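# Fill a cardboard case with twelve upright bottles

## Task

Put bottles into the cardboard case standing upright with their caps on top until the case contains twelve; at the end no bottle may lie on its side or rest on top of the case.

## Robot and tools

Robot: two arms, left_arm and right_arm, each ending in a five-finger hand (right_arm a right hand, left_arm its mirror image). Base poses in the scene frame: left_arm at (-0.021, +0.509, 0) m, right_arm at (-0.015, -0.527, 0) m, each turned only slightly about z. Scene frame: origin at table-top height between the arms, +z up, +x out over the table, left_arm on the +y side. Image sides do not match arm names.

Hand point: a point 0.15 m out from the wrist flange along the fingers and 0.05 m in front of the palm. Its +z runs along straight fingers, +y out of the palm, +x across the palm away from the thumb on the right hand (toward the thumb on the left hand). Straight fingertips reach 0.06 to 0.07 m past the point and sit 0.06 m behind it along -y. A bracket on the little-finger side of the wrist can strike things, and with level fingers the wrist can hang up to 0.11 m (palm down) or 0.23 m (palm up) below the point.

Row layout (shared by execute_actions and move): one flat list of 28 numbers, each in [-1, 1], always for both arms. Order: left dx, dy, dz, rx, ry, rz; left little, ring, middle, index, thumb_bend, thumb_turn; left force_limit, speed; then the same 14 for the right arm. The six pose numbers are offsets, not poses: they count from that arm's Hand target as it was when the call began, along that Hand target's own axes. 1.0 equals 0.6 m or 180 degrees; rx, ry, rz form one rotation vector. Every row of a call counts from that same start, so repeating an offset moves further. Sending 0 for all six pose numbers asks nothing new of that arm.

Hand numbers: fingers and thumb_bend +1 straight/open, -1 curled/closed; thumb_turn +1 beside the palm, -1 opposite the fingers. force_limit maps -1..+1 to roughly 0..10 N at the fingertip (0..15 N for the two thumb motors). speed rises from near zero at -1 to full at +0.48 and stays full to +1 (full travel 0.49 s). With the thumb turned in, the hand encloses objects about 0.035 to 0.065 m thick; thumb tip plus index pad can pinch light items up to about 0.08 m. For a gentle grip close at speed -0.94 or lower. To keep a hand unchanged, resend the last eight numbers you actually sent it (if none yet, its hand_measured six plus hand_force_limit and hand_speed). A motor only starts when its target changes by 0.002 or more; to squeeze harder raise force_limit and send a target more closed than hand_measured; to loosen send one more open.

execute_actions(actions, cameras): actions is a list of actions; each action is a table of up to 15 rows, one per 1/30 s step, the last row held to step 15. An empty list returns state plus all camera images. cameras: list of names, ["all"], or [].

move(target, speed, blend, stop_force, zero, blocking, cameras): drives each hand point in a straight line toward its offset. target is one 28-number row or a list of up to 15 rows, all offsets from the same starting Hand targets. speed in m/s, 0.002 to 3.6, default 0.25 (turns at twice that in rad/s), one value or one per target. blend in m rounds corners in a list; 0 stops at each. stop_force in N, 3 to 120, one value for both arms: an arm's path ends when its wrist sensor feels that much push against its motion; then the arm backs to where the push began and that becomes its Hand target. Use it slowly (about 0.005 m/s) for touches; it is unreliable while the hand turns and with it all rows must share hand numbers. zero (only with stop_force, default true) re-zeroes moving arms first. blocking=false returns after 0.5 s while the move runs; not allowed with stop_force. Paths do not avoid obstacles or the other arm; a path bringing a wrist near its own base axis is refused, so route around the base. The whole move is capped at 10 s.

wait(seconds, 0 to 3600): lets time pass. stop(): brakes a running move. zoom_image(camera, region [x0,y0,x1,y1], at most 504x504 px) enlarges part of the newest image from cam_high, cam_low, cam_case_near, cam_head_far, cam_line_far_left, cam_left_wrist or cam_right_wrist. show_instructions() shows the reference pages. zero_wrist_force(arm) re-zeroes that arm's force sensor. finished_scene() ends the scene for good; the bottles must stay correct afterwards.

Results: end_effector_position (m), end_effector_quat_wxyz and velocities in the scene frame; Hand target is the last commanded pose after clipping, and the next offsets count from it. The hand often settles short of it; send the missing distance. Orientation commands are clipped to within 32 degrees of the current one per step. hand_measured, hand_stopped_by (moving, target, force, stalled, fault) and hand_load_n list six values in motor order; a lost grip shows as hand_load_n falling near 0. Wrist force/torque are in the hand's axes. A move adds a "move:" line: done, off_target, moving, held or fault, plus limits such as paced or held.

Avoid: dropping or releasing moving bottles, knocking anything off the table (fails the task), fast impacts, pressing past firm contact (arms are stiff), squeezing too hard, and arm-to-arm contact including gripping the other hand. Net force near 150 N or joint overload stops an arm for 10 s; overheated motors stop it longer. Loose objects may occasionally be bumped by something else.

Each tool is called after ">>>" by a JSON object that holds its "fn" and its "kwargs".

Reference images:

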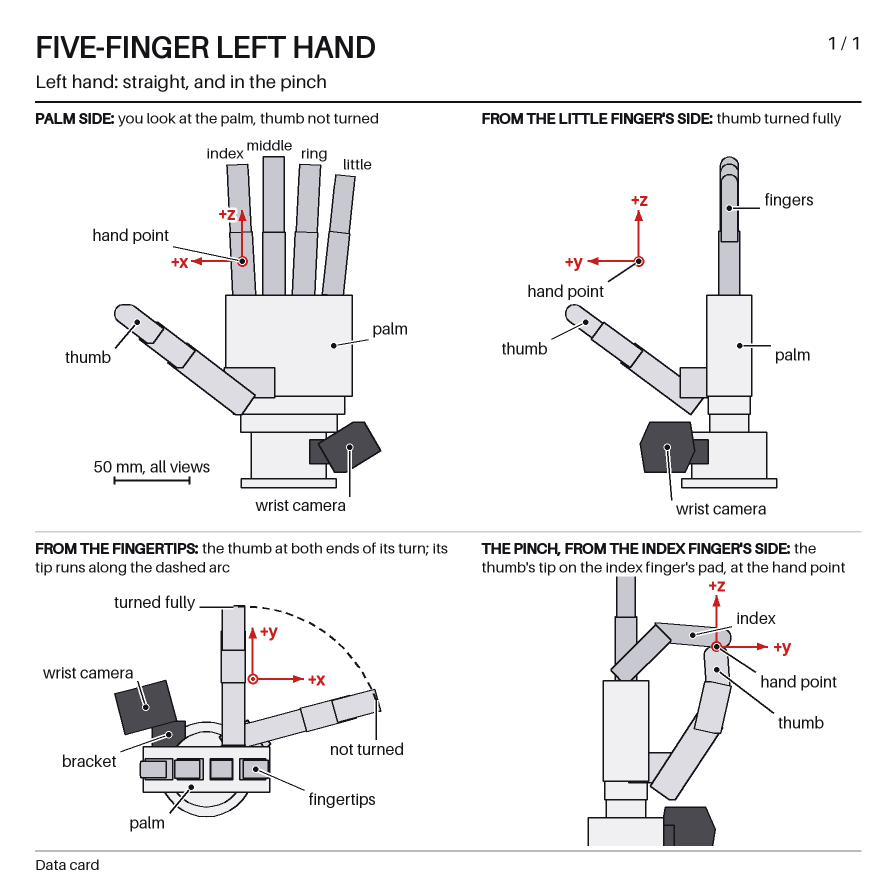

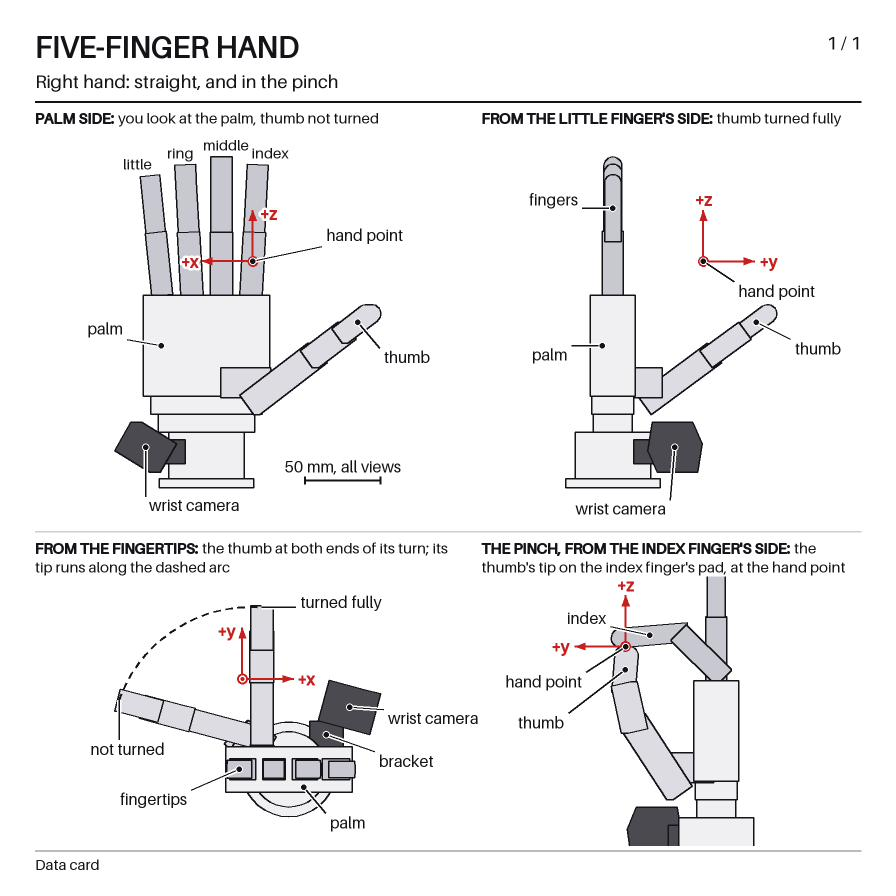

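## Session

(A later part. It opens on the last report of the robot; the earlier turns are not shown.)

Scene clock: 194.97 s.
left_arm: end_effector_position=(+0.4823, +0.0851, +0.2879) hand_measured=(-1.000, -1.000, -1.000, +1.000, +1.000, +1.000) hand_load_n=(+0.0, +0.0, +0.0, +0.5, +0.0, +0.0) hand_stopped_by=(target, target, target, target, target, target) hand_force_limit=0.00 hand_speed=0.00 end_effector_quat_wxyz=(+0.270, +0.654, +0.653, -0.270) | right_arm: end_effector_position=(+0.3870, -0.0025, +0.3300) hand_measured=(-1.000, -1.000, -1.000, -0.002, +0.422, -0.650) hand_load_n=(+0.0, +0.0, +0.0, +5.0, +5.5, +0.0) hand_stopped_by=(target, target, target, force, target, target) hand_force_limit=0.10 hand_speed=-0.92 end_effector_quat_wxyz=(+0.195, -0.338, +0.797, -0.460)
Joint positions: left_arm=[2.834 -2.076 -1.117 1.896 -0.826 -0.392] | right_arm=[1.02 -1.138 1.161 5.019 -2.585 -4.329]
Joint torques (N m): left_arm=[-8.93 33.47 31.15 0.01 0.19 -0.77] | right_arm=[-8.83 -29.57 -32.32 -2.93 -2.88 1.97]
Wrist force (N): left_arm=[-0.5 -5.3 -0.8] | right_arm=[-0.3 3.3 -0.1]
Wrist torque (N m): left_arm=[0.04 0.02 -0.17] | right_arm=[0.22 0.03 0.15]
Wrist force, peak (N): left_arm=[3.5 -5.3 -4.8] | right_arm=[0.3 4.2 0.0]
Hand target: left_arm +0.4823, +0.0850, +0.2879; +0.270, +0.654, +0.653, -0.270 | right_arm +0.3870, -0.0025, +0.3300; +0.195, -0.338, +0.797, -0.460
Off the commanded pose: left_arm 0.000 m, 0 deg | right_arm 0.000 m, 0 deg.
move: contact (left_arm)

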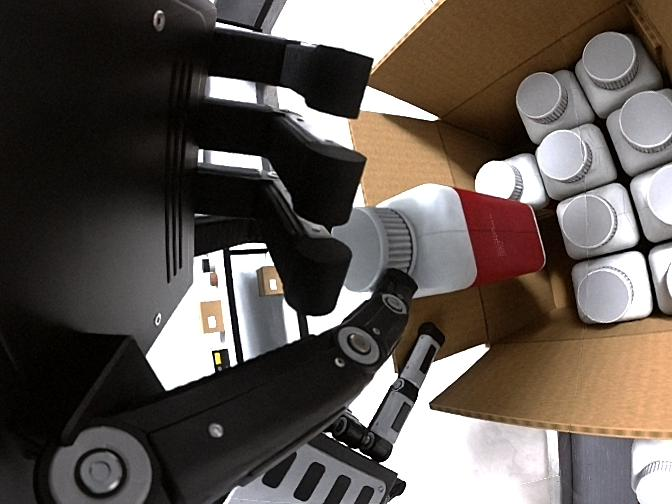

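>>> {"fn": "move", "kwargs": {"target": [0,0,0,0,0,0,-1,-1,-1,1,1,1,0,0,0.00232,0.07337,0.03959,0,0,0,-1,-1,-1,-0.3,0.42,-0.65,0.1,-0.92], "speed": 0.03, "stop_force": 4, "cameras": ["cam_right_wrist"]}}

>>> {"fn": "zoom_image", "kwargs": {"camera": "cam_right_wrist", "region": [420, 100, 672, 400]}}

Scene clock: 199.10 s.
left_arm: end_effector_position=(+0.4823, +0.0850, +0.2879) hand_measured=(-1.000, -1.000, -1.000, +1.000, +1.000, +1.000) hand_load_n=(+0.0, +0.0, +0.0, +0.5, -0.5, +0.0) hand_stopped_by=(target, target, target, target, target, target) hand_force_limit=0.00 hand_speed=0.00 end_effector_quat_wxyz=(+0.270, +0.654, +0.653, -0.270) | right_arm: end_effector_position=(+0.3850, -0.0025, +0.2800) hand_measured=(-1.000, -1.000, -1.000, -0.002, +0.422, -0.650) hand_load_n=(+0.0, +0.0, +0.0, +5.0, +5.5, +0.0) hand_stopped_by=(target, target, target, force, target, target) hand_force_limit=0.10 hand_speed=-0.92 end_effector_quat_wxyz=(+0.195, -0.338, +0.797, -0.460)
Joint positions: left_arm=[2.834 -2.077 -1.117 1.896 -0.826 -0.392] | right_arm=[1.022 -1.129 1.275 4.899 -2.584 -4.325]
Joint torques (N m): left_arm=[-10.87 31.6 31.3 1.43 -0.66 -0.78] | right_arm=[4.21 -57.13 -31.92 -0.73 -1.96 -1.83]
Wrist force (N): left_arm=[-0.4 -5.5 -1.0] | right_arm=[-0.2 3.5 0.0]
Wrist torque (N m): left_arm=[0.04 0.00 -0.16] | right_arm=[0.27 0.03 0.07]
Wrist force, peak (N): left_arm=[-0.6 -5.6 -0.7] | right_arm=[-0.2 3.9 -0.4]
Hand target: left_arm +0.4823, +0.0850, +0.2879; +0.270, +0.654, +0.653, -0.270 | right_arm +0.3850, -0.0025, +0.2800; +0.195, -0.338, +0.797, -0.460
Off the commanded pose: left_arm 0.000 m, 0 deg | right_arm 0.000 m, 0 deg.
move: done

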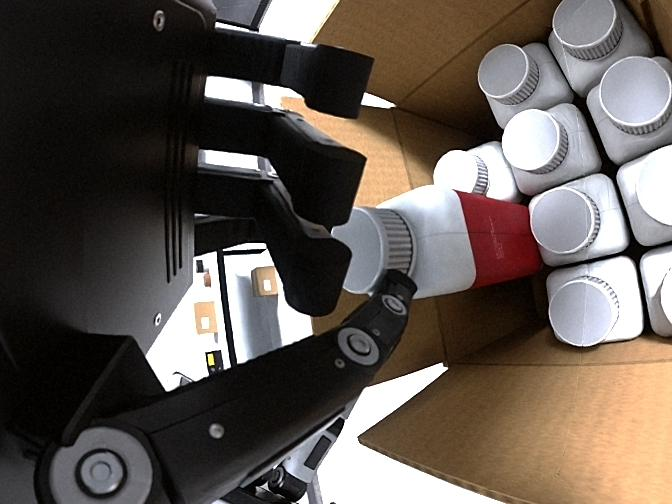

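Scaled by 1.680 from the camera's image (finer frame: 960x720).

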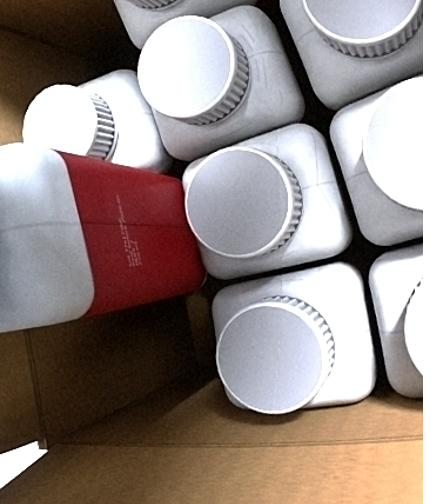

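>>> {"fn": "move", "kwargs": {"target": [0,0,0,0,0,0,-1,-1,-1,1,1,1,0,0,0,0.11547,0.06667,0,0,0,-1,-1,-1,-0.3,0.42,-0.65,0.1,-0.92], "speed": 0.03, "stop_force": 4, "cameras": ["cam_right_wrist"]}}

Scene clock: 203.07 s.
left_arm: end_effector_position=(+0.4823, +0.0850, +0.2879) hand_measured=(-1.000, -1.000, -1.000, +1.000, +1.000, +1.000) hand_load_n=(+0.0, +0.0, +0.0, +0.5, +0.0, +0.0) hand_stopped_by=(target, target, target, target, target, target) hand_force_limit=0.00 hand_speed=0.00 end_effector_quat_wxyz=(+0.270, +0.654, +0.653, -0.270) | right_arm: end_effector_position=(+0.3850, -0.0025, +0.2000) hand_measured=(-1.000, -1.000, -1.000, -0.002, +0.422, -0.650) hand_load_n=(+0.5, +0.0, +0.0, +5.0, +5.5, +0.0) hand_stopped_by=(target, target, target, force, target, target) hand_force_limit=0.10 hand_speed=-0.92 end_effector_quat_wxyz=(+0.195, -0.338, +0.797, -0.460)
Joint positions: left_arm=[2.834 -2.077 -1.117 1.896 -0.826 -0.392] | right_arm=[1.022 -1.083 1.416 4.712 -2.584 -4.325]
Joint torques (N m): left_arm=[-11.04 31.77 31.59 1.41 -0.68 -0.83] | right_arm=[-13.21 -56.49 -31.68 -0.84 -2.81 -1.06]
Wrist force (N): left_arm=[-0.5 -5.4 -0.9] | right_arm=[-0.5 3.1 0.3]
Wrist torque (N m): left_arm=[0.05 0.03 -0.17] | right_arm=[0.23 0.02 0.07]
Wrist force, peak (N): left_arm=[-0.5 -5.6 -0.9] | right_arm=[-0.6 3.5 0.1]
Hand target: left_arm +0.4823, +0.0850, +0.2879; +0.270, +0.654, +0.653, -0.270 | right_arm +0.3850, -0.0025, +0.2000; +0.195, -0.338, +0.797, -0.460
Off the commanded pose: left_arm 0.000 m, 0 deg | right_arm 0.000 m, 0 deg.
move: done

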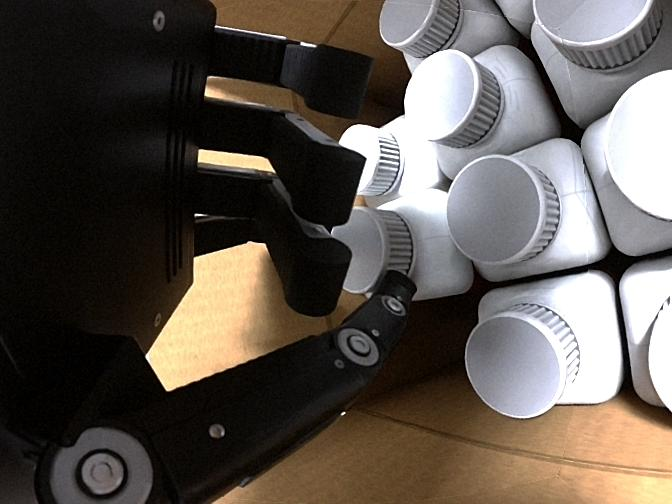

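>>> {"fn": "move", "kwargs": {"target": [0,0,0,0,0,0,-1,-1,-1,1,1,1,0,0,0,0.01877,0.01083,0,0,0,-1,-1,-1,-0.3,0.42,-0.65,0.1,-0.92], "speed": 0.015, "stop_force": 3, "cameras": []}}

>>> {"fn": "move", "kwargs": {"target": [0,0,0,0,0,0,-1,-1,-1,1,1,1,0,0,0.02997,-0.01447,0.02507,0,0,0,-1,-1,-1,-0.3,0.42,-0.65,0.1,-0.92], "speed": 0.02, "stop_force": 5, "cameras": ["cam_right_wrist"]}}

Scene clock: 205.57 s.
left_arm: end_effector_position=(+0.4823, +0.0850, +0.2879) hand_measured=(-1.000, -1.000, -1.000, +1.000, +1.000, +1.000) hand_load_n=(+0.0, +0.0, +0.0, +0.5, +0.0, +0.0) hand_stopped_by=(target, target, target, target, target, target) hand_force_limit=0.00 hand_speed=0.00 end_effector_quat_wxyz=(+0.270, +0.654, +0.653, -0.270) | right_arm: end_effector_position=(+0.3850, -0.0025, +0.1870) hand_measured=(-1.000, -1.000, -1.000, -0.002, +0.422, -0.650) hand_load_n=(+0.0, +0.0, +0.0, +5.0, +5.0, +0.0) hand_stopped_by=(target, target, target, force, target, target) hand_force_limit=0.10 hand_speed=-0.92 end_effector_quat_wxyz=(+0.195, -0.338, +0.797, -0.460)
Joint positions: left_arm=[2.834 -2.077 -1.117 1.896 -0.826 -0.392] | right_arm=[1.022 -1.072 1.435 4.683 -2.584 -4.325]
Joint torques (N m): left_arm=[-10.5 31.53 31.44 1.49 -0.69 -0.82] | right_arm=[-11.35 -58.1 -31.5 -0.67 -2.65 -1.85]
Wrist force (N): left_arm=[-0.4 -5.3 -0.8] | right_arm=[-1.2 2.9 0.7]
Wrist torque (N m): left_arm=[0.05 0.02 -0.18] | right_arm=[0.23 0.04 0.05]
Wrist force, peak (N): left_arm=[-0.4 -5.6 -1.2] | right_arm=[-0.6 3.4 0.3]
Hand target: left_arm +0.4823, +0.0850, +0.2879; +0.270, +0.654, +0.653, -0.270 | right_arm +0.3850, -0.0025, +0.1870; +0.195, -0.338, +0.797, -0.460
Off the commanded pose: left_arm 0.000 m, 0 deg | right_arm 0.000 m, 0 deg.
move: done

Scene clock: 208.00 s.
left_arm: end_effector_position=(+0.4823, +0.0850, +0.2879) hand_measured=(-1.000, -1.000, -1.000, +1.000, +1.000, +1.000) hand_load_n=(+0.0, +0.0, +0.0, +0.0, +0.0, +0.0) hand_stopped_by=(target, target, target, target, target, target) hand_force_limit=0.00 hand_speed=0.00 end_effector_quat_wxyz=(+0.270, +0.654, +0.653, -0.270) | right_arm: end_effector_position=(+0.3850, -0.0275, +0.1870) hand_measured=(-1.000, -1.000, -1.000, -0.002, +0.422, -0.650) hand_load_n=(+0.5, +0.0, +0.0, +5.5, +5.0, +0.5) hand_stopped_by=(target, target, target, force, target, target) hand_force_limit=0.10 hand_speed=-0.92 end_effector_quat_wxyz=(+0.195, -0.338, +0.797, -0.460)
Joint positions: left_arm=[2.834 -2.077 -1.117 1.896 -0.826 -0.392] | right_arm=[1.001 -1.124 1.523 4.615 -2.591 -4.363]
Joint torques (N m): left_arm=[-10.57 32.07 31.31 1.39 -0.64 -0.83] | right_arm=[12.13 -28.62 -31.11 -0.67 -0.21 2.62]
Wrist force (N): left_arm=[-0.5 -5.2 -1.0] | right_arm=[-1.5 2.6 -0.4]
Wrist torque (N m): left_arm=[0.07 0.02 -0.17] | right_arm=[0.16 0.06 0.17]
Wrist force, peak (N): left_arm=[-0.6 -5.6 -0.8] | right_arm=[-3.0 3.5 -0.7]
Hand target: left_arm +0.4823, +0.0850, +0.2879; +0.270, +0.654, +0.653, -0.270 | right_arm +0.3850, -0.0275, +0.1870; +0.195, -0.338, +0.797, -0.460
Off the commanded pose: left_arm 0.000 m, 0 deg | right_arm 0.000 m, 0 deg.
move: done

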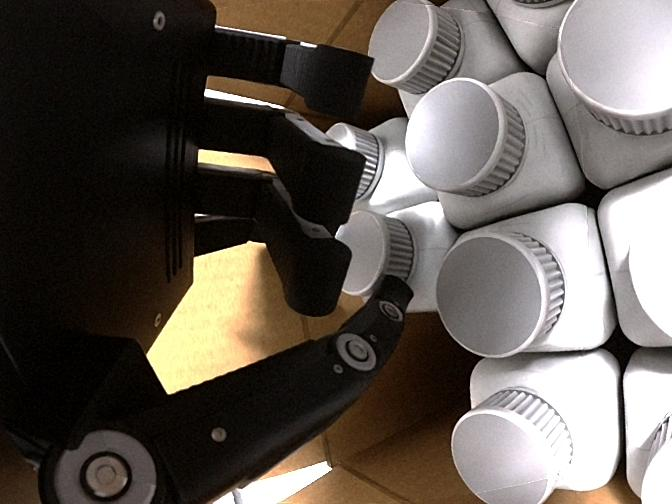

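>>> {"fn": "move", "kwargs": {"target": [0,0,0,0,0,0,-1,-1,-1,1,1,1,0,0,0.02398,-0.01158,0.02005,0,0,0,-1,-1,-1,-0.3,0.42,-0.65,0.1,-0.92], "speed": 0.02, "stop_force": 5, "cameras": ["cam_right_wrist"]}}

Scene clock: 210.37 s.
left_arm: end_effector_position=(+0.4823, +0.0850, +0.2879) hand_measured=(-1.000, -1.000, -1.000, +1.000, +1.000, +1.000) hand_load_n=(+0.0, +0.0, +0.0, +0.0, +0.0, +0.0) hand_stopped_by=(target, target, target, target, target, target) hand_force_limit=0.00 hand_speed=0.00 end_effector_quat_wxyz=(+0.270, +0.654, +0.653, -0.270) | right_arm: end_effector_position=(+0.3850, -0.0475, +0.1870) hand_measured=(-1.000, -1.000, -1.000, -0.004, +0.420, -0.650) hand_load_n=(+0.0, +0.0, +0.0, +0.0, +0.5, +0.0) hand_stopped_by=(target, target, target, force, target, target) hand_force_limit=0.10 hand_speed=-0.92 end_effector_quat_wxyz=(+0.195, -0.338, +0.797, -0.460)
Joint positions: left_arm=[2.834 -2.077 -1.117 1.896 -0.826 -0.392] | right_arm=[0.983 -1.164 1.59 4.56 -2.596 -4.395]
Joint torques (N m): left_arm=[-11.24 31.95 31.23 1.6 -0.64 -0.81] | right_arm=[11.66 -26.05 -29.92 -0.74 -0.12 2.62]
Wrist force (N): left_arm=[-0.4 -5.4 -0.8] | right_arm=[0.1 1.0 -1.6]
Wrist torque (N m): left_arm=[0.04 0.02 -0.17] | right_arm=[0.25 -0.01 0.19]
Wrist force, peak (N): left_arm=[-0.5 -5.7 -0.8] | right_arm=[-0.6 -4.4 -1.8]
Hand target: left_arm +0.4823, +0.0850, +0.2879; +0.270, +0.654, +0.653, -0.270 | right_arm +0.3850, -0.0475, +0.1870; +0.195, -0.338, +0.797, -0.460
Off the commanded pose: left_arm 0.000 m, 0 deg | right_arm 0.000 m, 0 deg.
move: done

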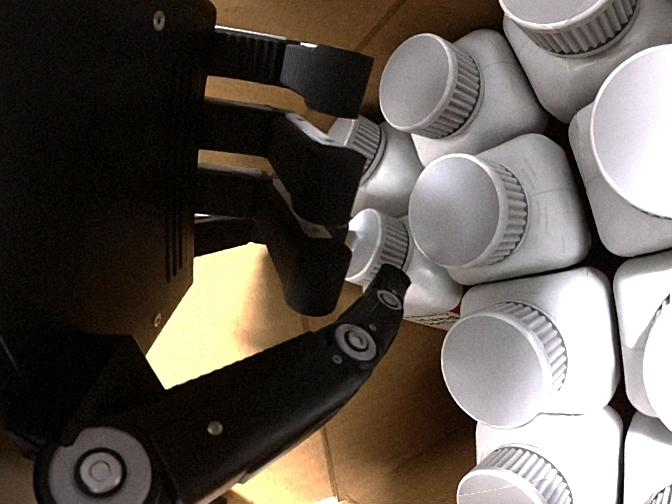

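>>> {"fn": "wait", "kwargs": {"seconds": 0.1, "cameras": ["all"]}}

>>> {"fn": "zoom_image", "kwargs": {"camera": "cam_right_wrist", "region": [300, 60, 600, 360]}}

>>> {"fn": "zoom_image", "kwargs": {"camera": "cam_high", "region": [400, 120, 560, 250]}}

Scene clock: 210.70 s.
left_arm: end_effector_position=(+0.4823, +0.0850, +0.2879) hand_measured=(-1.000, -1.000, -1.000, +1.000, +1.000, +1.000) hand_load_n=(+0.0, +0.0, +0.0, +0.0, -0.5, +0.0) hand_stopped_by=(target, target, target, target, target, target) hand_force_limit=0.00 hand_speed=0.00 end_effector_quat_wxyz=(+0.270, +0.654, +0.653, -0.270) | right_arm: end_effector_position=(+0.3850, -0.0475, +0.1870) hand_measured=(-1.000, -1.000, -1.000, -0.004, +0.420, -0.650) hand_load_n=(+0.0, +0.0, +0.0, +0.0, +0.0, +0.0) hand_stopped_by=(target, target, target, force, target, target) hand_force_limit=0.10 hand_speed=-0.92 end_effector_quat_wxyz=(+0.195, -0.338, +0.797, -0.460)
Joint positions: left_arm=[2.834 -2.077 -1.117 1.896 -0.826 -0.392] | right_arm=[0.983 -1.164 1.59 4.56 -2.596 -4.395]
Joint torques (N m): left_arm=[-11.15 31.67 31.42 1.44 -0.68 -0.87] | right_arm=[12.03 -25.99 -28.64 -0.74 -0.13 2.53]
Wrist force (N): left_arm=[-0.5 -5.4 -0.9] | right_arm=[0.1 0.9 -1.6]
Wrist torque (N m): left_arm=[0.04 0.03 -0.17] | right_arm=[0.24 0.00 0.19]
Wrist force, peak (N): left_arm=[-0.4 -5.5 -0.9] | right_arm=[0.2 1.2 -1.6]
Hand target: left_arm +0.4823, +0.0850, +0.2879; +0.270, +0.654, +0.653, -0.270 | right_arm +0.3850, -0.0475, +0.1870; +0.195, -0.338, +0.797, -0.460
Off the commanded pose: left_arm 0.000 m, 0 deg | right_arm 0.000 m, 0 deg.
wait: 0.10 s; at rest from the start

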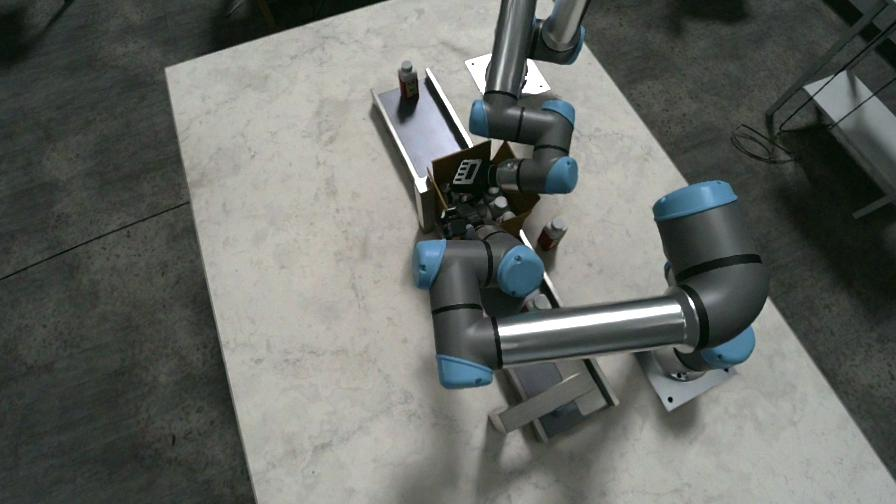

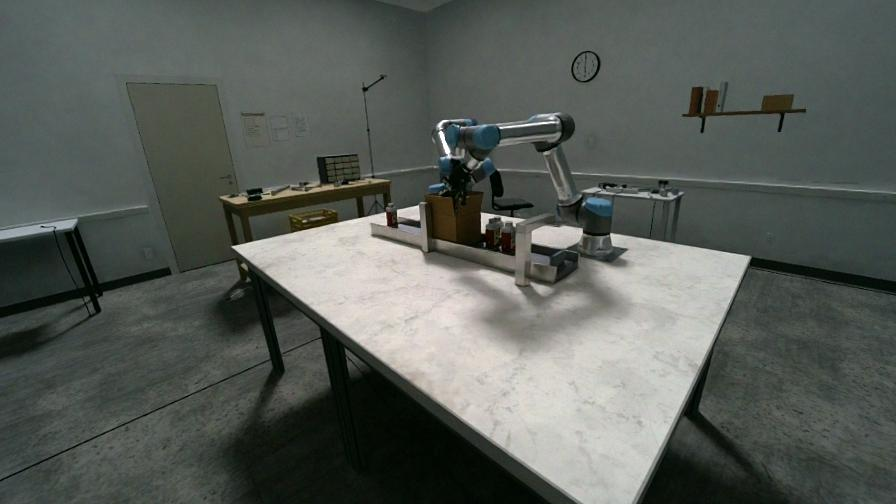

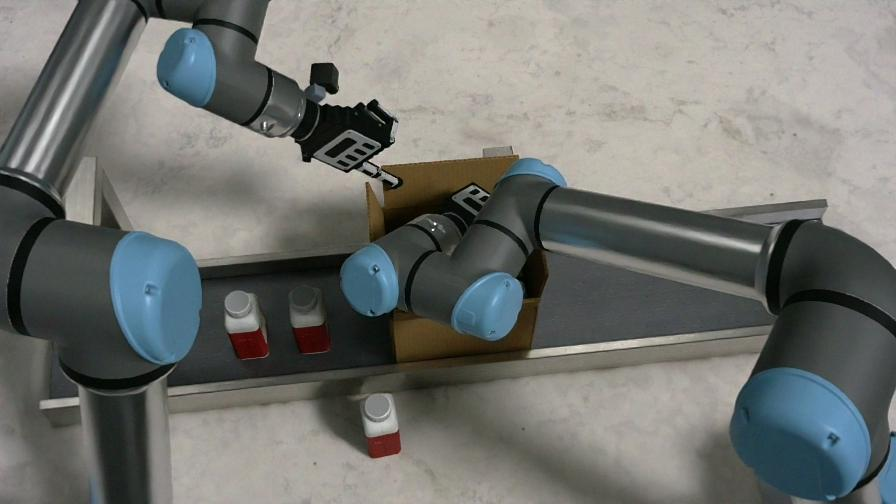

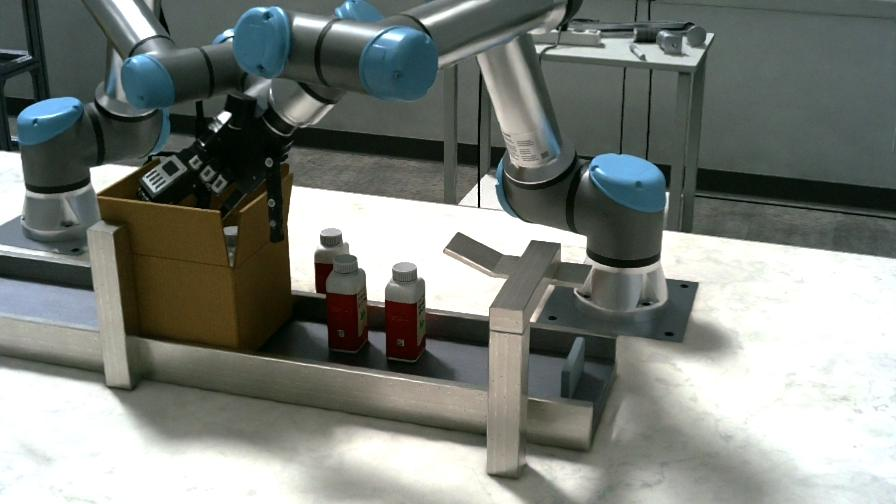

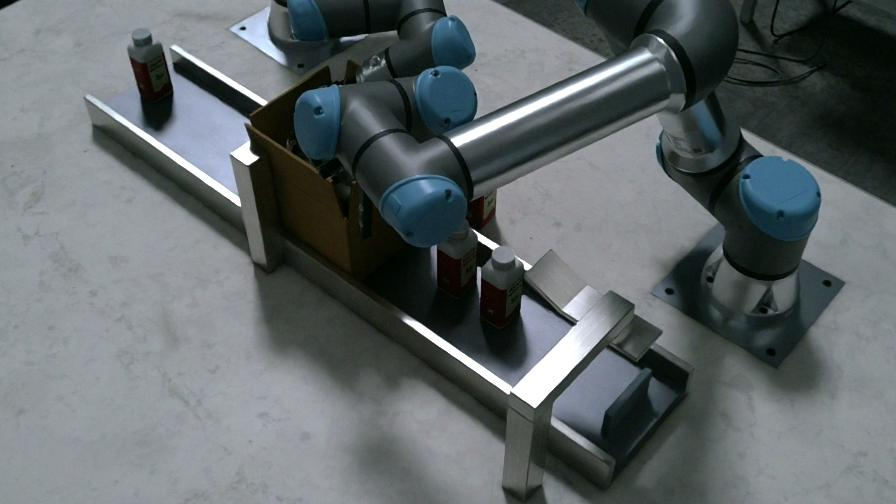

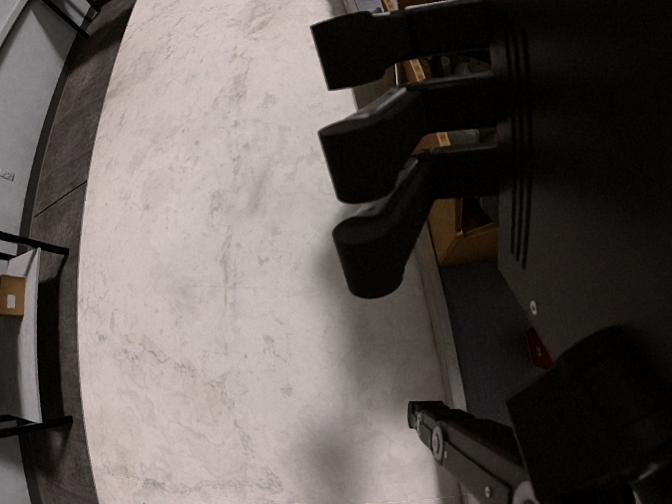

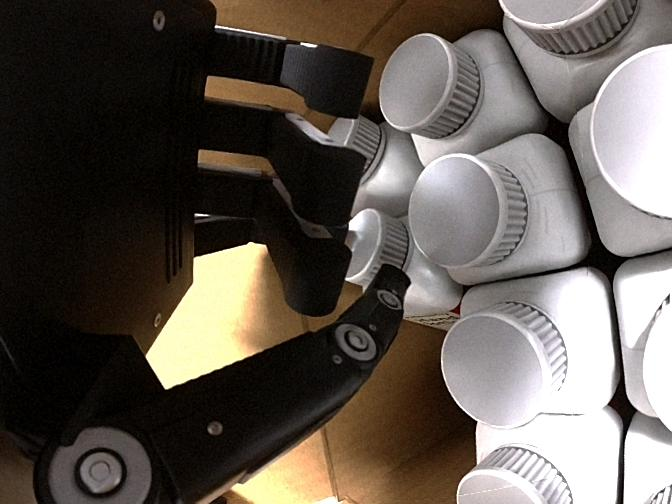

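Scaled by 1.680 from the camera's image (finer frame: 960x720).

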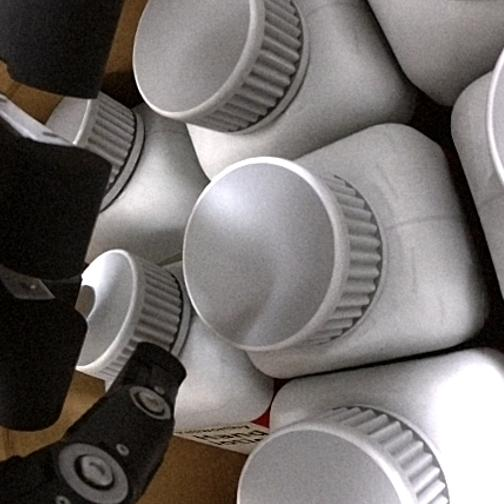

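Scaled by 3.150 from the camera's image (finer frame: 1280x720).

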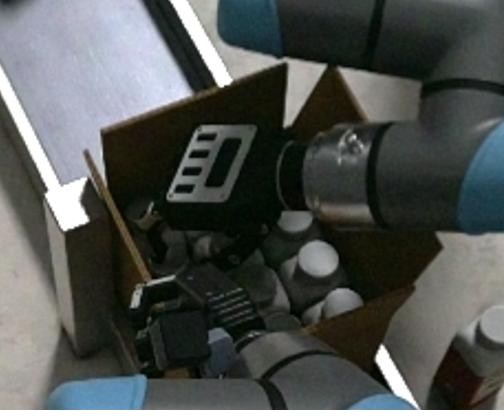

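>>> {"fn": "move", "kwargs": {"target": [0,0,0,0,0,0,-1,-1,-1,1,1,1,0,0,0,0,0,0,0,0,-1,-1,-1,0.1,0.52,-0.65,0.1,-0.8], "speed": 0.02, "cameras": ["cam_right_wrist"]}}

Scene clock: 211.53 s.
left_arm: end_effector_position=(+0.4823, +0.0850, +0.2879) hand_measured=(-1.000, -1.000, -1.000, +1.000, +1.000, +1.000) hand_load_n=(+0.0, +0.0, +0.0, +0.0, +0.0, +0.0) hand_stopped_by=(target, target, target, target, target, target) hand_force_limit=0.00 hand_speed=0.00 end_effector_quat_wxyz=(+0.270, +0.654, +0.653, -0.270) | right_arm: end_effector_position=(+0.3850, -0.0475, +0.1870) hand_measured=(-1.000, -1.000, -1.000, +0.100, +0.520, -0.650) hand_load_n=(+0.0, +0.0, +0.0, +0.0, +0.0, +0.0) hand_stopped_by=(target, target, target, target, target, target) hand_force_limit=0.10 hand_speed=-0.80 end_effector_quat_wxyz=(+0.195, -0.338, +0.797, -0.460)
Joint positions: left_arm=[2.834 -2.077 -1.117 1.896 -0.826 -0.392] | right_arm=[0.983 -1.164 1.59 4.56 -2.596 -4.395]
Joint torques (N m): left_arm=[-10.99 31.72 31.11 1.48 -0.69 -0.85] | right_arm=[12.1 -25.32 -29.5 -0.77 0.01 2.37]
Wrist force (N): left_arm=[-0.6 -5.2 -1.0] | right_arm=[0.0 1.1 -1.7]
Wrist torque (N m): left_arm=[0.08 0.04 -0.18] | right_arm=[0.27 0.02 0.18]
Wrist force, peak (N): left_arm=[-0.4 -5.6 -0.8] | right_arm=[-0.1 1.1 -2.0]
Hand target: left_arm +0.4823, +0.0850, +0.2879; +0.270, +0.654, +0.653, -0.270 | right_arm +0.3850, -0.0475, +0.1870; +0.195, -0.338, +0.797, -0.460
Off the commanded pose: left_arm 0.000 m, 0 deg | right_arm 0.000 m, 0 deg.
move: done

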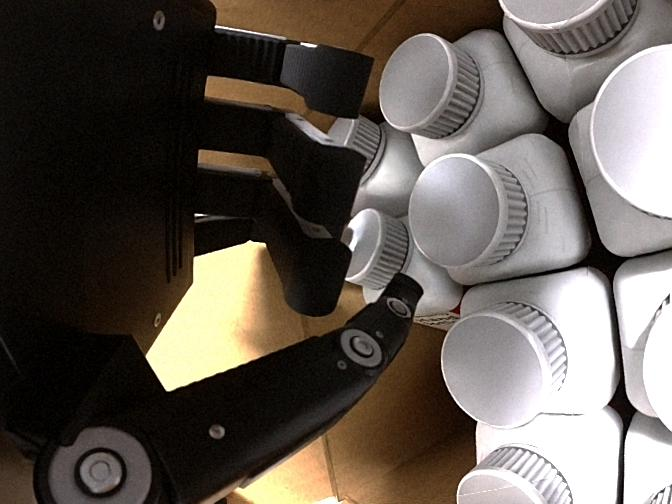

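>>> {"fn": "move", "kwargs": {"target": [0,0,0,0,0,0,-1,-1,-1,1,1,1,0,0,0,-0.04331,-0.025,0,0,0,-1,-1,-1,0.1,0.52,-0.65,0.1,-0.8], "speed": 0.02, "cameras": ["cam_right_wrist"]}}

>>> {"fn": "zoom_image", "kwargs": {"camera": "cam_right_wrist", "region": [320, 80, 670, 400]}}

Scene clock: 213.40 s.
left_arm: end_effector_position=(+0.4823, +0.0850, +0.2879) hand_measured=(-1.000, -1.000, -1.000, +1.000, +1.000, +1.000) hand_load_n=(+0.0, +0.0, +0.0, +0.5, +0.0, +0.0) hand_stopped_by=(target, target, target, target, target, target) hand_force_limit=0.00 hand_speed=0.00 end_effector_quat_wxyz=(+0.270, +0.654, +0.653, -0.270) | right_arm: end_effector_position=(+0.3850, -0.0474, +0.2172) hand_measured=(-1.000, -1.000, -1.000, +0.100, +0.520, -0.650) hand_load_n=(+0.0, +0.0, +0.0, +0.0, +0.0, +0.0) hand_stopped_by=(target, target, target, target, target, target) hand_force_limit=0.10 hand_speed=-0.80 end_effector_quat_wxyz=(+0.195, -0.338, +0.797, -0.460) end_effector_velocity=(+0.001, +0.000, -0.001) end_effector_angular_velocity=(+0.002, -0.002, -0.001)
Joint positions: left_arm=[2.834 -2.077 -1.117 1.896 -0.826 -0.392] | right_arm=[0.983 -1.191 1.546 4.631 -2.596 -4.396]
Joint velocities: left_arm=[within noise] | right_arm=[0 0.001 0.002 -0.005 -0.001 0.001]
Joint torques (N m): left_arm=[-10.6 31.91 31.36 1.44 -0.65 -0.75] | right_arm=[10.11 -32.81 -15.06 -3.35 -0.46 -0.38]
Wrist force (N): left_arm=[-0.2 -5.4 -1.0] | right_arm=[0.1 0.9 -1.5]
Wrist torque (N m): left_arm=[0.04 -0.02 -0.15] | right_arm=[0.23 -0.02 0.18]
Wrist force, peak (N): left_arm=[-0.5 -5.6 -0.8] | right_arm=[-0.1 1.4 -1.8]
Hand target: left_arm +0.4823, +0.0850, +0.2879; +0.270, +0.654, +0.653, -0.270 | right_arm +0.3850, -0.0475, +0.2170; +0.195, -0.338, +0.797, -0.460
Off the commanded pose: left_arm 0.000 m, 0 deg | right_arm 0.000 m, 0 deg.
move: done

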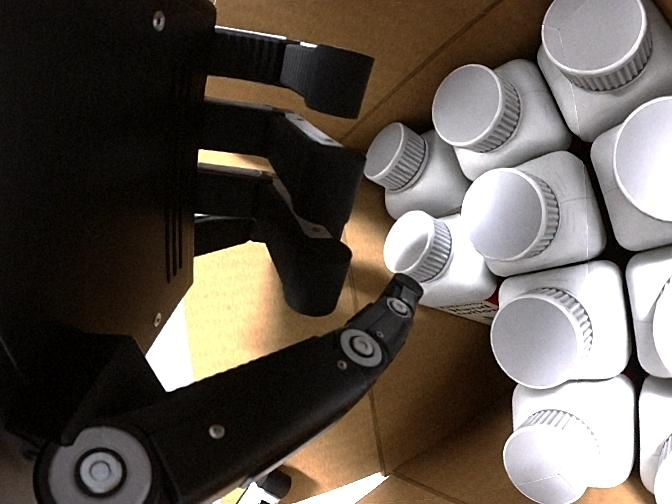

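Scaled by 1.440 from the camera's image (finer frame: 960x720).

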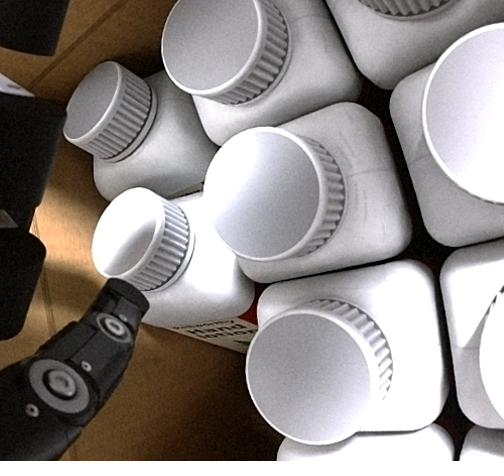

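>>> {"fn": "move", "kwargs": {"target": [0,0,0,0,0,0,-1,-1,-1,1,1,1,0,0,0,-0.16454,-0.095,0,0,0,-1,-1,-1,0.34,0.55,-0.65,0.1,-0.4], "speed": 0.12, "cameras": ["cam_right_wrist", "cam_case_near"]}}

>>> {"fn": "zoom_image", "kwargs": {"camera": "cam_right_wrist", "region": [400, 60, 672, 360]}}

Scene clock: 214.93 s.
left_arm: end_effector_position=(+0.4823, +0.0850, +0.2879) hand_measured=(-1.000, -1.000, -1.000, +1.000, +1.000, +1.000) hand_load_n=(+0.0, +0.0, +0.0, +0.0, +0.0, +0.0) hand_stopped_by=(target, target, target, target, target, target) hand_force_limit=0.00 hand_speed=0.00 end_effector_quat_wxyz=(+0.270, +0.654, +0.653, -0.270) | right_arm: end_effector_position=(+0.3850, -0.0475, +0.3310) hand_measured=(-1.000, -1.000, -1.000, +0.340, +0.550, -0.650) hand_load_n=(+0.0, +0.5, +0.0, +0.0, +0.0, +0.0) hand_stopped_by=(target, target, target, target, target, target) hand_force_limit=0.10 hand_speed=-0.40 end_effector_quat_wxyz=(+0.195, -0.338, +0.797, -0.460)
Joint positions: left_arm=[2.834 -2.077 -1.117 1.896 -0.826 -0.392] | right_arm=[0.983 -1.249 1.328 4.907 -2.596 -4.395]
Joint torques (N m): left_arm=[-10.74 32.08 31.75 1.35 -0.68 -0.81] | right_arm=[-0.87 -24.46 -28.5 -1.16 -0.24 -0.55]
Wrist force (N): left_arm=[-0.6 -5.4 -0.9] | right_arm=[0.1 0.9 -1.8]
Wrist torque (N m): left_arm=[0.04 0.05 -0.18] | right_arm=[0.24 -0.01 0.05]
Wrist force, peak (N): left_arm=[-0.4 -5.6 -0.7] | right_arm=[0.0 2.6 -0.6]
Hand target: left_arm +0.4823, +0.0850, +0.2879; +0.270, +0.654, +0.653, -0.270 | right_arm +0.3850, -0.0475, +0.3310; +0.195, -0.338, +0.797, -0.460
Off the commanded pose: left_arm 0.000 m, 0 deg | right_arm 0.000 m, 0 deg.
move: done
Images, in order (width x height): cam_case_near 896x504, cam_right_wrist 672x504.

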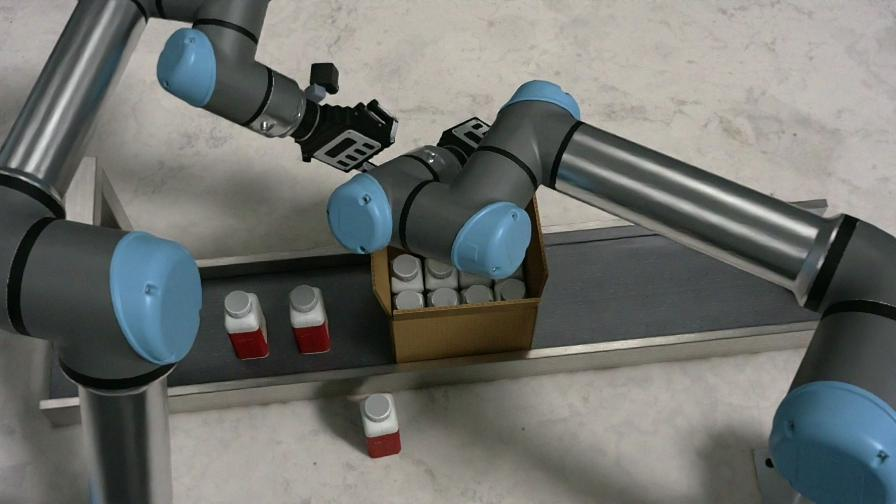

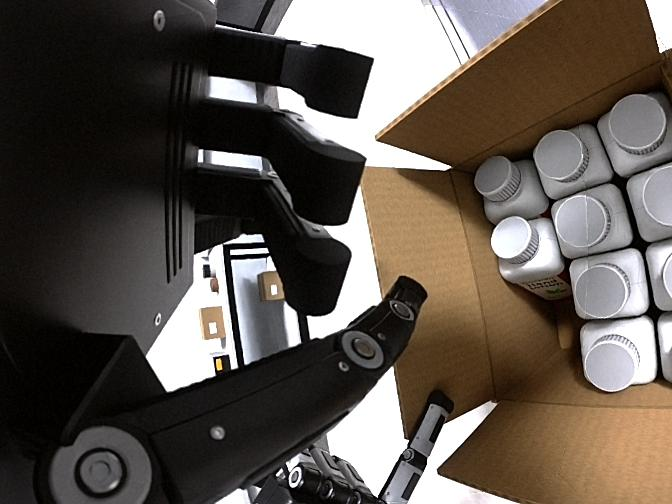

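Scaled by 1.680 from the camera's image (finer frame: 960x720).

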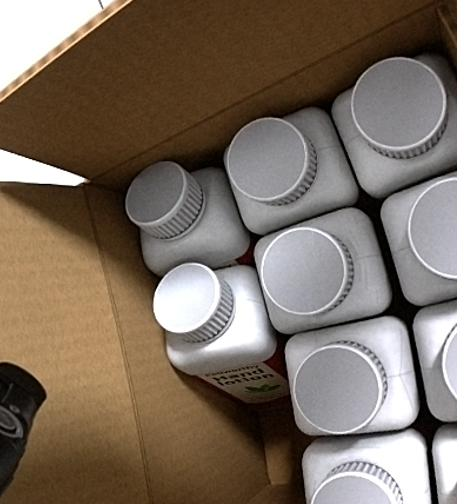

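>>> {"fn": "move", "kwargs": {"target": [0,0,0,0,0,0,-1,-1,-1,1,1,1,0,0,0.2398,-0.1158,0.2005,0,0,0,-1,-1,-1,0.34,0.55,-0.65,0.1,-0.4], "speed": 0.25, "cameras": ["cam_case_near", "cam_high"]}}

>>> {"fn": "zoom_image", "kwargs": {"camera": "cam_case_near", "region": [360, 140, 560, 370]}}

>>> {"fn": "zoom_image", "kwargs": {"camera": "cam_high", "region": [410, 130, 560, 250]}}

Scene clock: 219.07 s.
left_arm: end_effector_position=(+0.4823, +0.0850, +0.2879) hand_measured=(-1.000, -1.000, -1.000, +1.000, +1.000, +1.000) hand_load_n=(+0.0, +0.0, +0.5, +0.0, +0.0, +0.0) hand_stopped_by=(target, target, target, target, target, target) hand_force_limit=0.00 hand_speed=0.00 end_effector_quat_wxyz=(+0.270, +0.654, +0.653, -0.270) | right_arm: end_effector_position=(+0.3849, -0.2474, +0.3310) hand_measured=(-1.000, -1.000, -1.000, +0.340, +0.550, -0.650) hand_load_n=(+0.0, +0.0, +0.0, +0.0, +0.0, +0.0) hand_stopped_by=(target, target, target, target, target, target) hand_force_limit=0.10 hand_speed=-0.40 end_effector_quat_wxyz=(+0.195, -0.338, +0.797, -0.460) end_effector_velocity=(+0.000, +0.000, +0.001) end_effector_angular_velocity=(+0.002, -0.002, +0.002)
Joint positions: left_arm=[2.834 -2.077 -1.117 1.896 -0.826 -0.392] | right_arm=[0.73 -1.67 1.909 4.318 -2.611 -4.892]
Joint velocities: left_arm=[within noise] | right_arm=[0 -0.001 0.001 -0.006 0.001 -0.004]
Joint torques (N m): left_arm=[-11.06 32.1 31.1 1.35 -0.65 -0.71] | right_arm=[-5.41 -29.12 -14.25 -3.75 -2.88 -1.87]
Wrist force (N): left_arm=[-0.5 -5.3 -0.8] | right_arm=[-0.2 0.9 -1.6]
Wrist torque (N m): left_arm=[0.06 0.04 -0.18] | right_arm=[0.22 0.04 0.05]
Wrist force, peak (N): left_arm=[-0.3 -5.6 -1.0] | right_arm=[-1.1 2.1 -2.8]
Hand target: left_arm +0.4823, +0.0850, +0.2879; +0.270, +0.654, +0.653, -0.270 | right_arm +0.3849, -0.2475, +0.3310; +0.195, -0.338, +0.797, -0.460
Off the commanded pose: left_arm 0.000 m, 0 deg | right_arm 0.000 m, 0 deg.
move: done
Images, in order (width x height): cam_high 896x504, cam_case_near 896x504.

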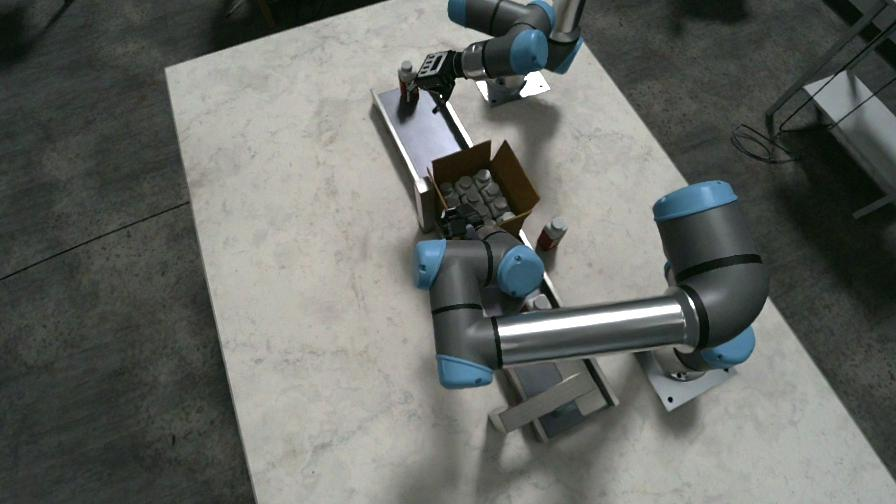

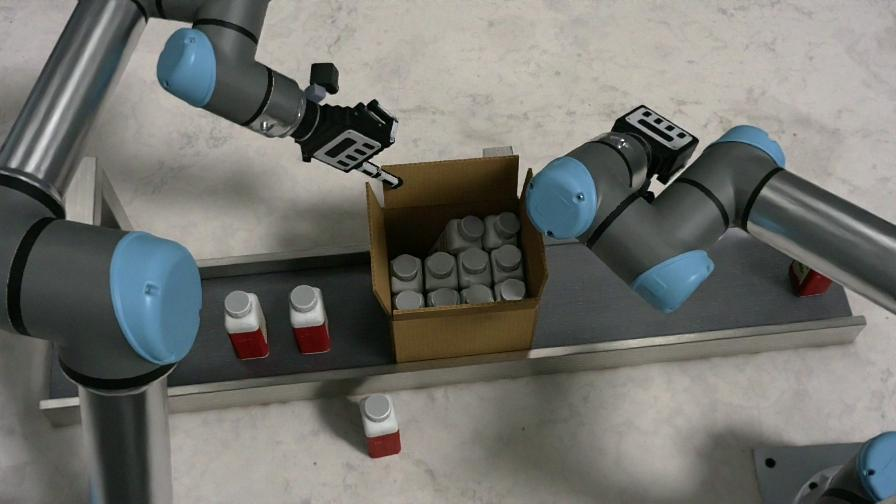

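Scaled by 2.191 from the camera's image (finer frame: 1280x720).

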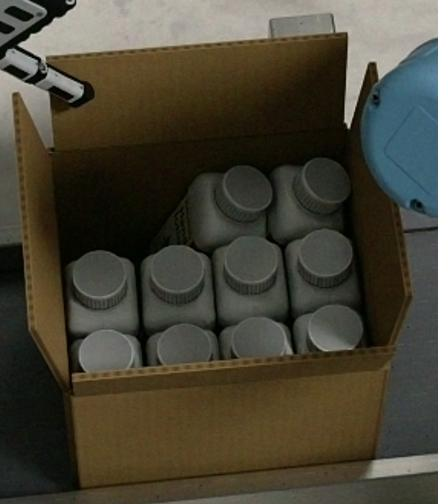

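Scaled by 3.360 from the camera's image (finer frame: 1280x720).

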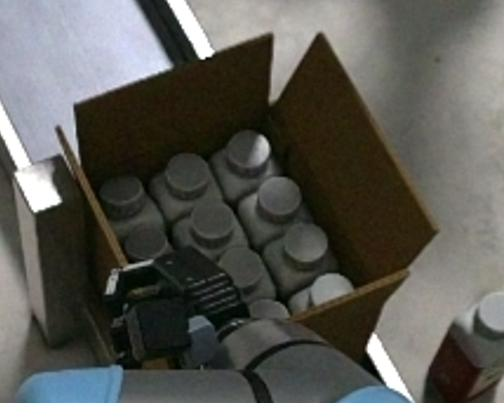

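>>> {"fn": "zoom_image", "kwargs": {"camera": "cam_case_near", "region": [420, 200, 530, 270]}}

Scaled by 4.582 from the camera's image (finer frame: 1280x720).

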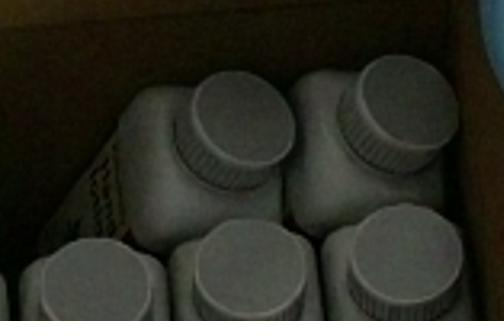

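>>> {"fn": "move", "kwargs": {"target": [[0,0,0,0,0,0,-1,-1,-1,1,1,1,0,0,-0.227,0.10945,-0.18927,0,0,0,-1,-1,-1,0.34,0.55,-0.65,0.1,-0.4],[0,0,0,0,0,0,-1,-1,-1,1,1,1,0,0,-0.227,0.26967,-0.09677,0,0,0,-1,-1,-1,0.34,0.55,-0.65,0.1,-0.4]], "speed": [0.2, 0.08], "blend": [0.01, 0], "cameras": ["cam_right_wrist"]}}

>>> {"fn": "zoom_image", "kwargs": {"camera": "cam_right_wrist", "region": [340, 80, 640, 360]}}

Scene clock: 223.47 s.
left_arm: end_effector_position=(+0.4823, +0.0850, +0.2879) hand_measured=(-1.000, -1.000, -1.000, +1.000, +1.000, +1.000) hand_load_n=(+0.0, +0.0, +0.0, +0.5, +0.0, +0.0) hand_stopped_by=(target, target, target, target, target, target) hand_force_limit=0.00 hand_speed=0.00 end_effector_quat_wxyz=(+0.270, +0.654, +0.653, -0.270) | right_arm: end_effector_position=(+0.3852, -0.0584, +0.2198) hand_measured=(-1.000, -1.000, -1.000, +0.340, +0.550, -0.650) hand_load_n=(+0.0, +0.0, +0.0, +0.0, +0.0, +0.0) hand_stopped_by=(target, target, target, target, target, target) hand_force_limit=0.10 hand_speed=-0.40 end_effector_quat_wxyz=(+0.195, -0.338, +0.797, -0.460)
Joint positions: left_arm=[2.834 -2.077 -1.117 1.896 -0.826 -0.392] | right_arm=[0.973 -1.215 1.577 4.607 -2.598 -4.415]
Joint torques (N m): left_arm=[-10.35 31.92 31.05 1.39 -0.62 -0.78] | right_arm=[-15.07 -49.61 -27.55 -1.95 -2.6 -0.68]
Wrist force (N): left_arm=[-0.6 -5.2 -0.9] | right_arm=[0.3 1.2 -1.6]
Wrist torque (N m): left_arm=[0.05 0.06 -0.18] | right_arm=[0.24 -0.01 0.20]
Wrist force, peak (N): left_arm=[-0.4 -5.7 -1.0] | right_arm=[-1.2 1.1 -2.7]
Hand target: left_arm +0.4823, +0.0850, +0.2879; +0.270, +0.654, +0.653, -0.270 | right_arm +0.3852, -0.0584, +0.2199; +0.195, -0.338, +0.797, -0.460
Off the commanded pose: left_arm 0.000 m, 0 deg | right_arm 0.000 m, 0 deg.
move: done

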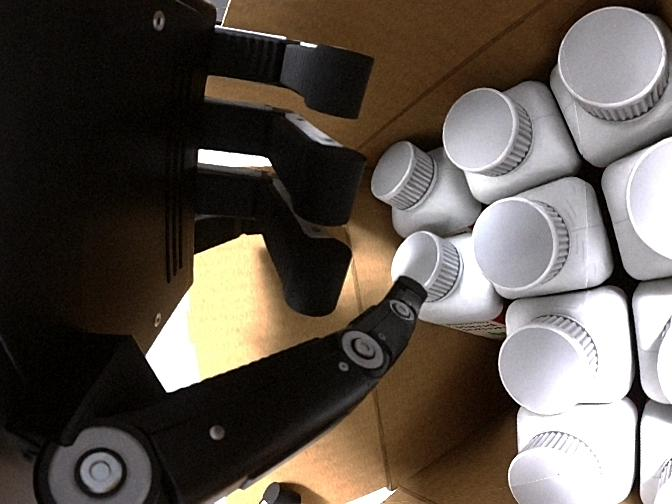

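Scaled by 1.680 from the camera's image (finer frame: 960x720).

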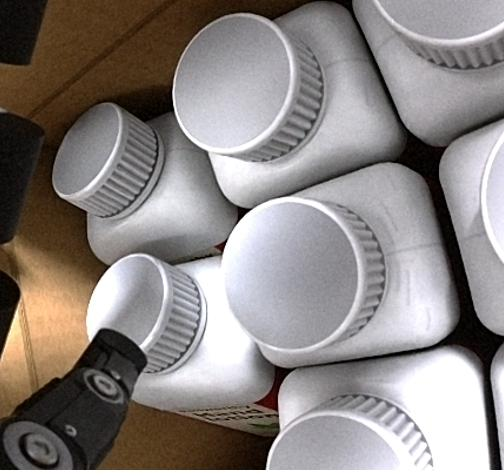

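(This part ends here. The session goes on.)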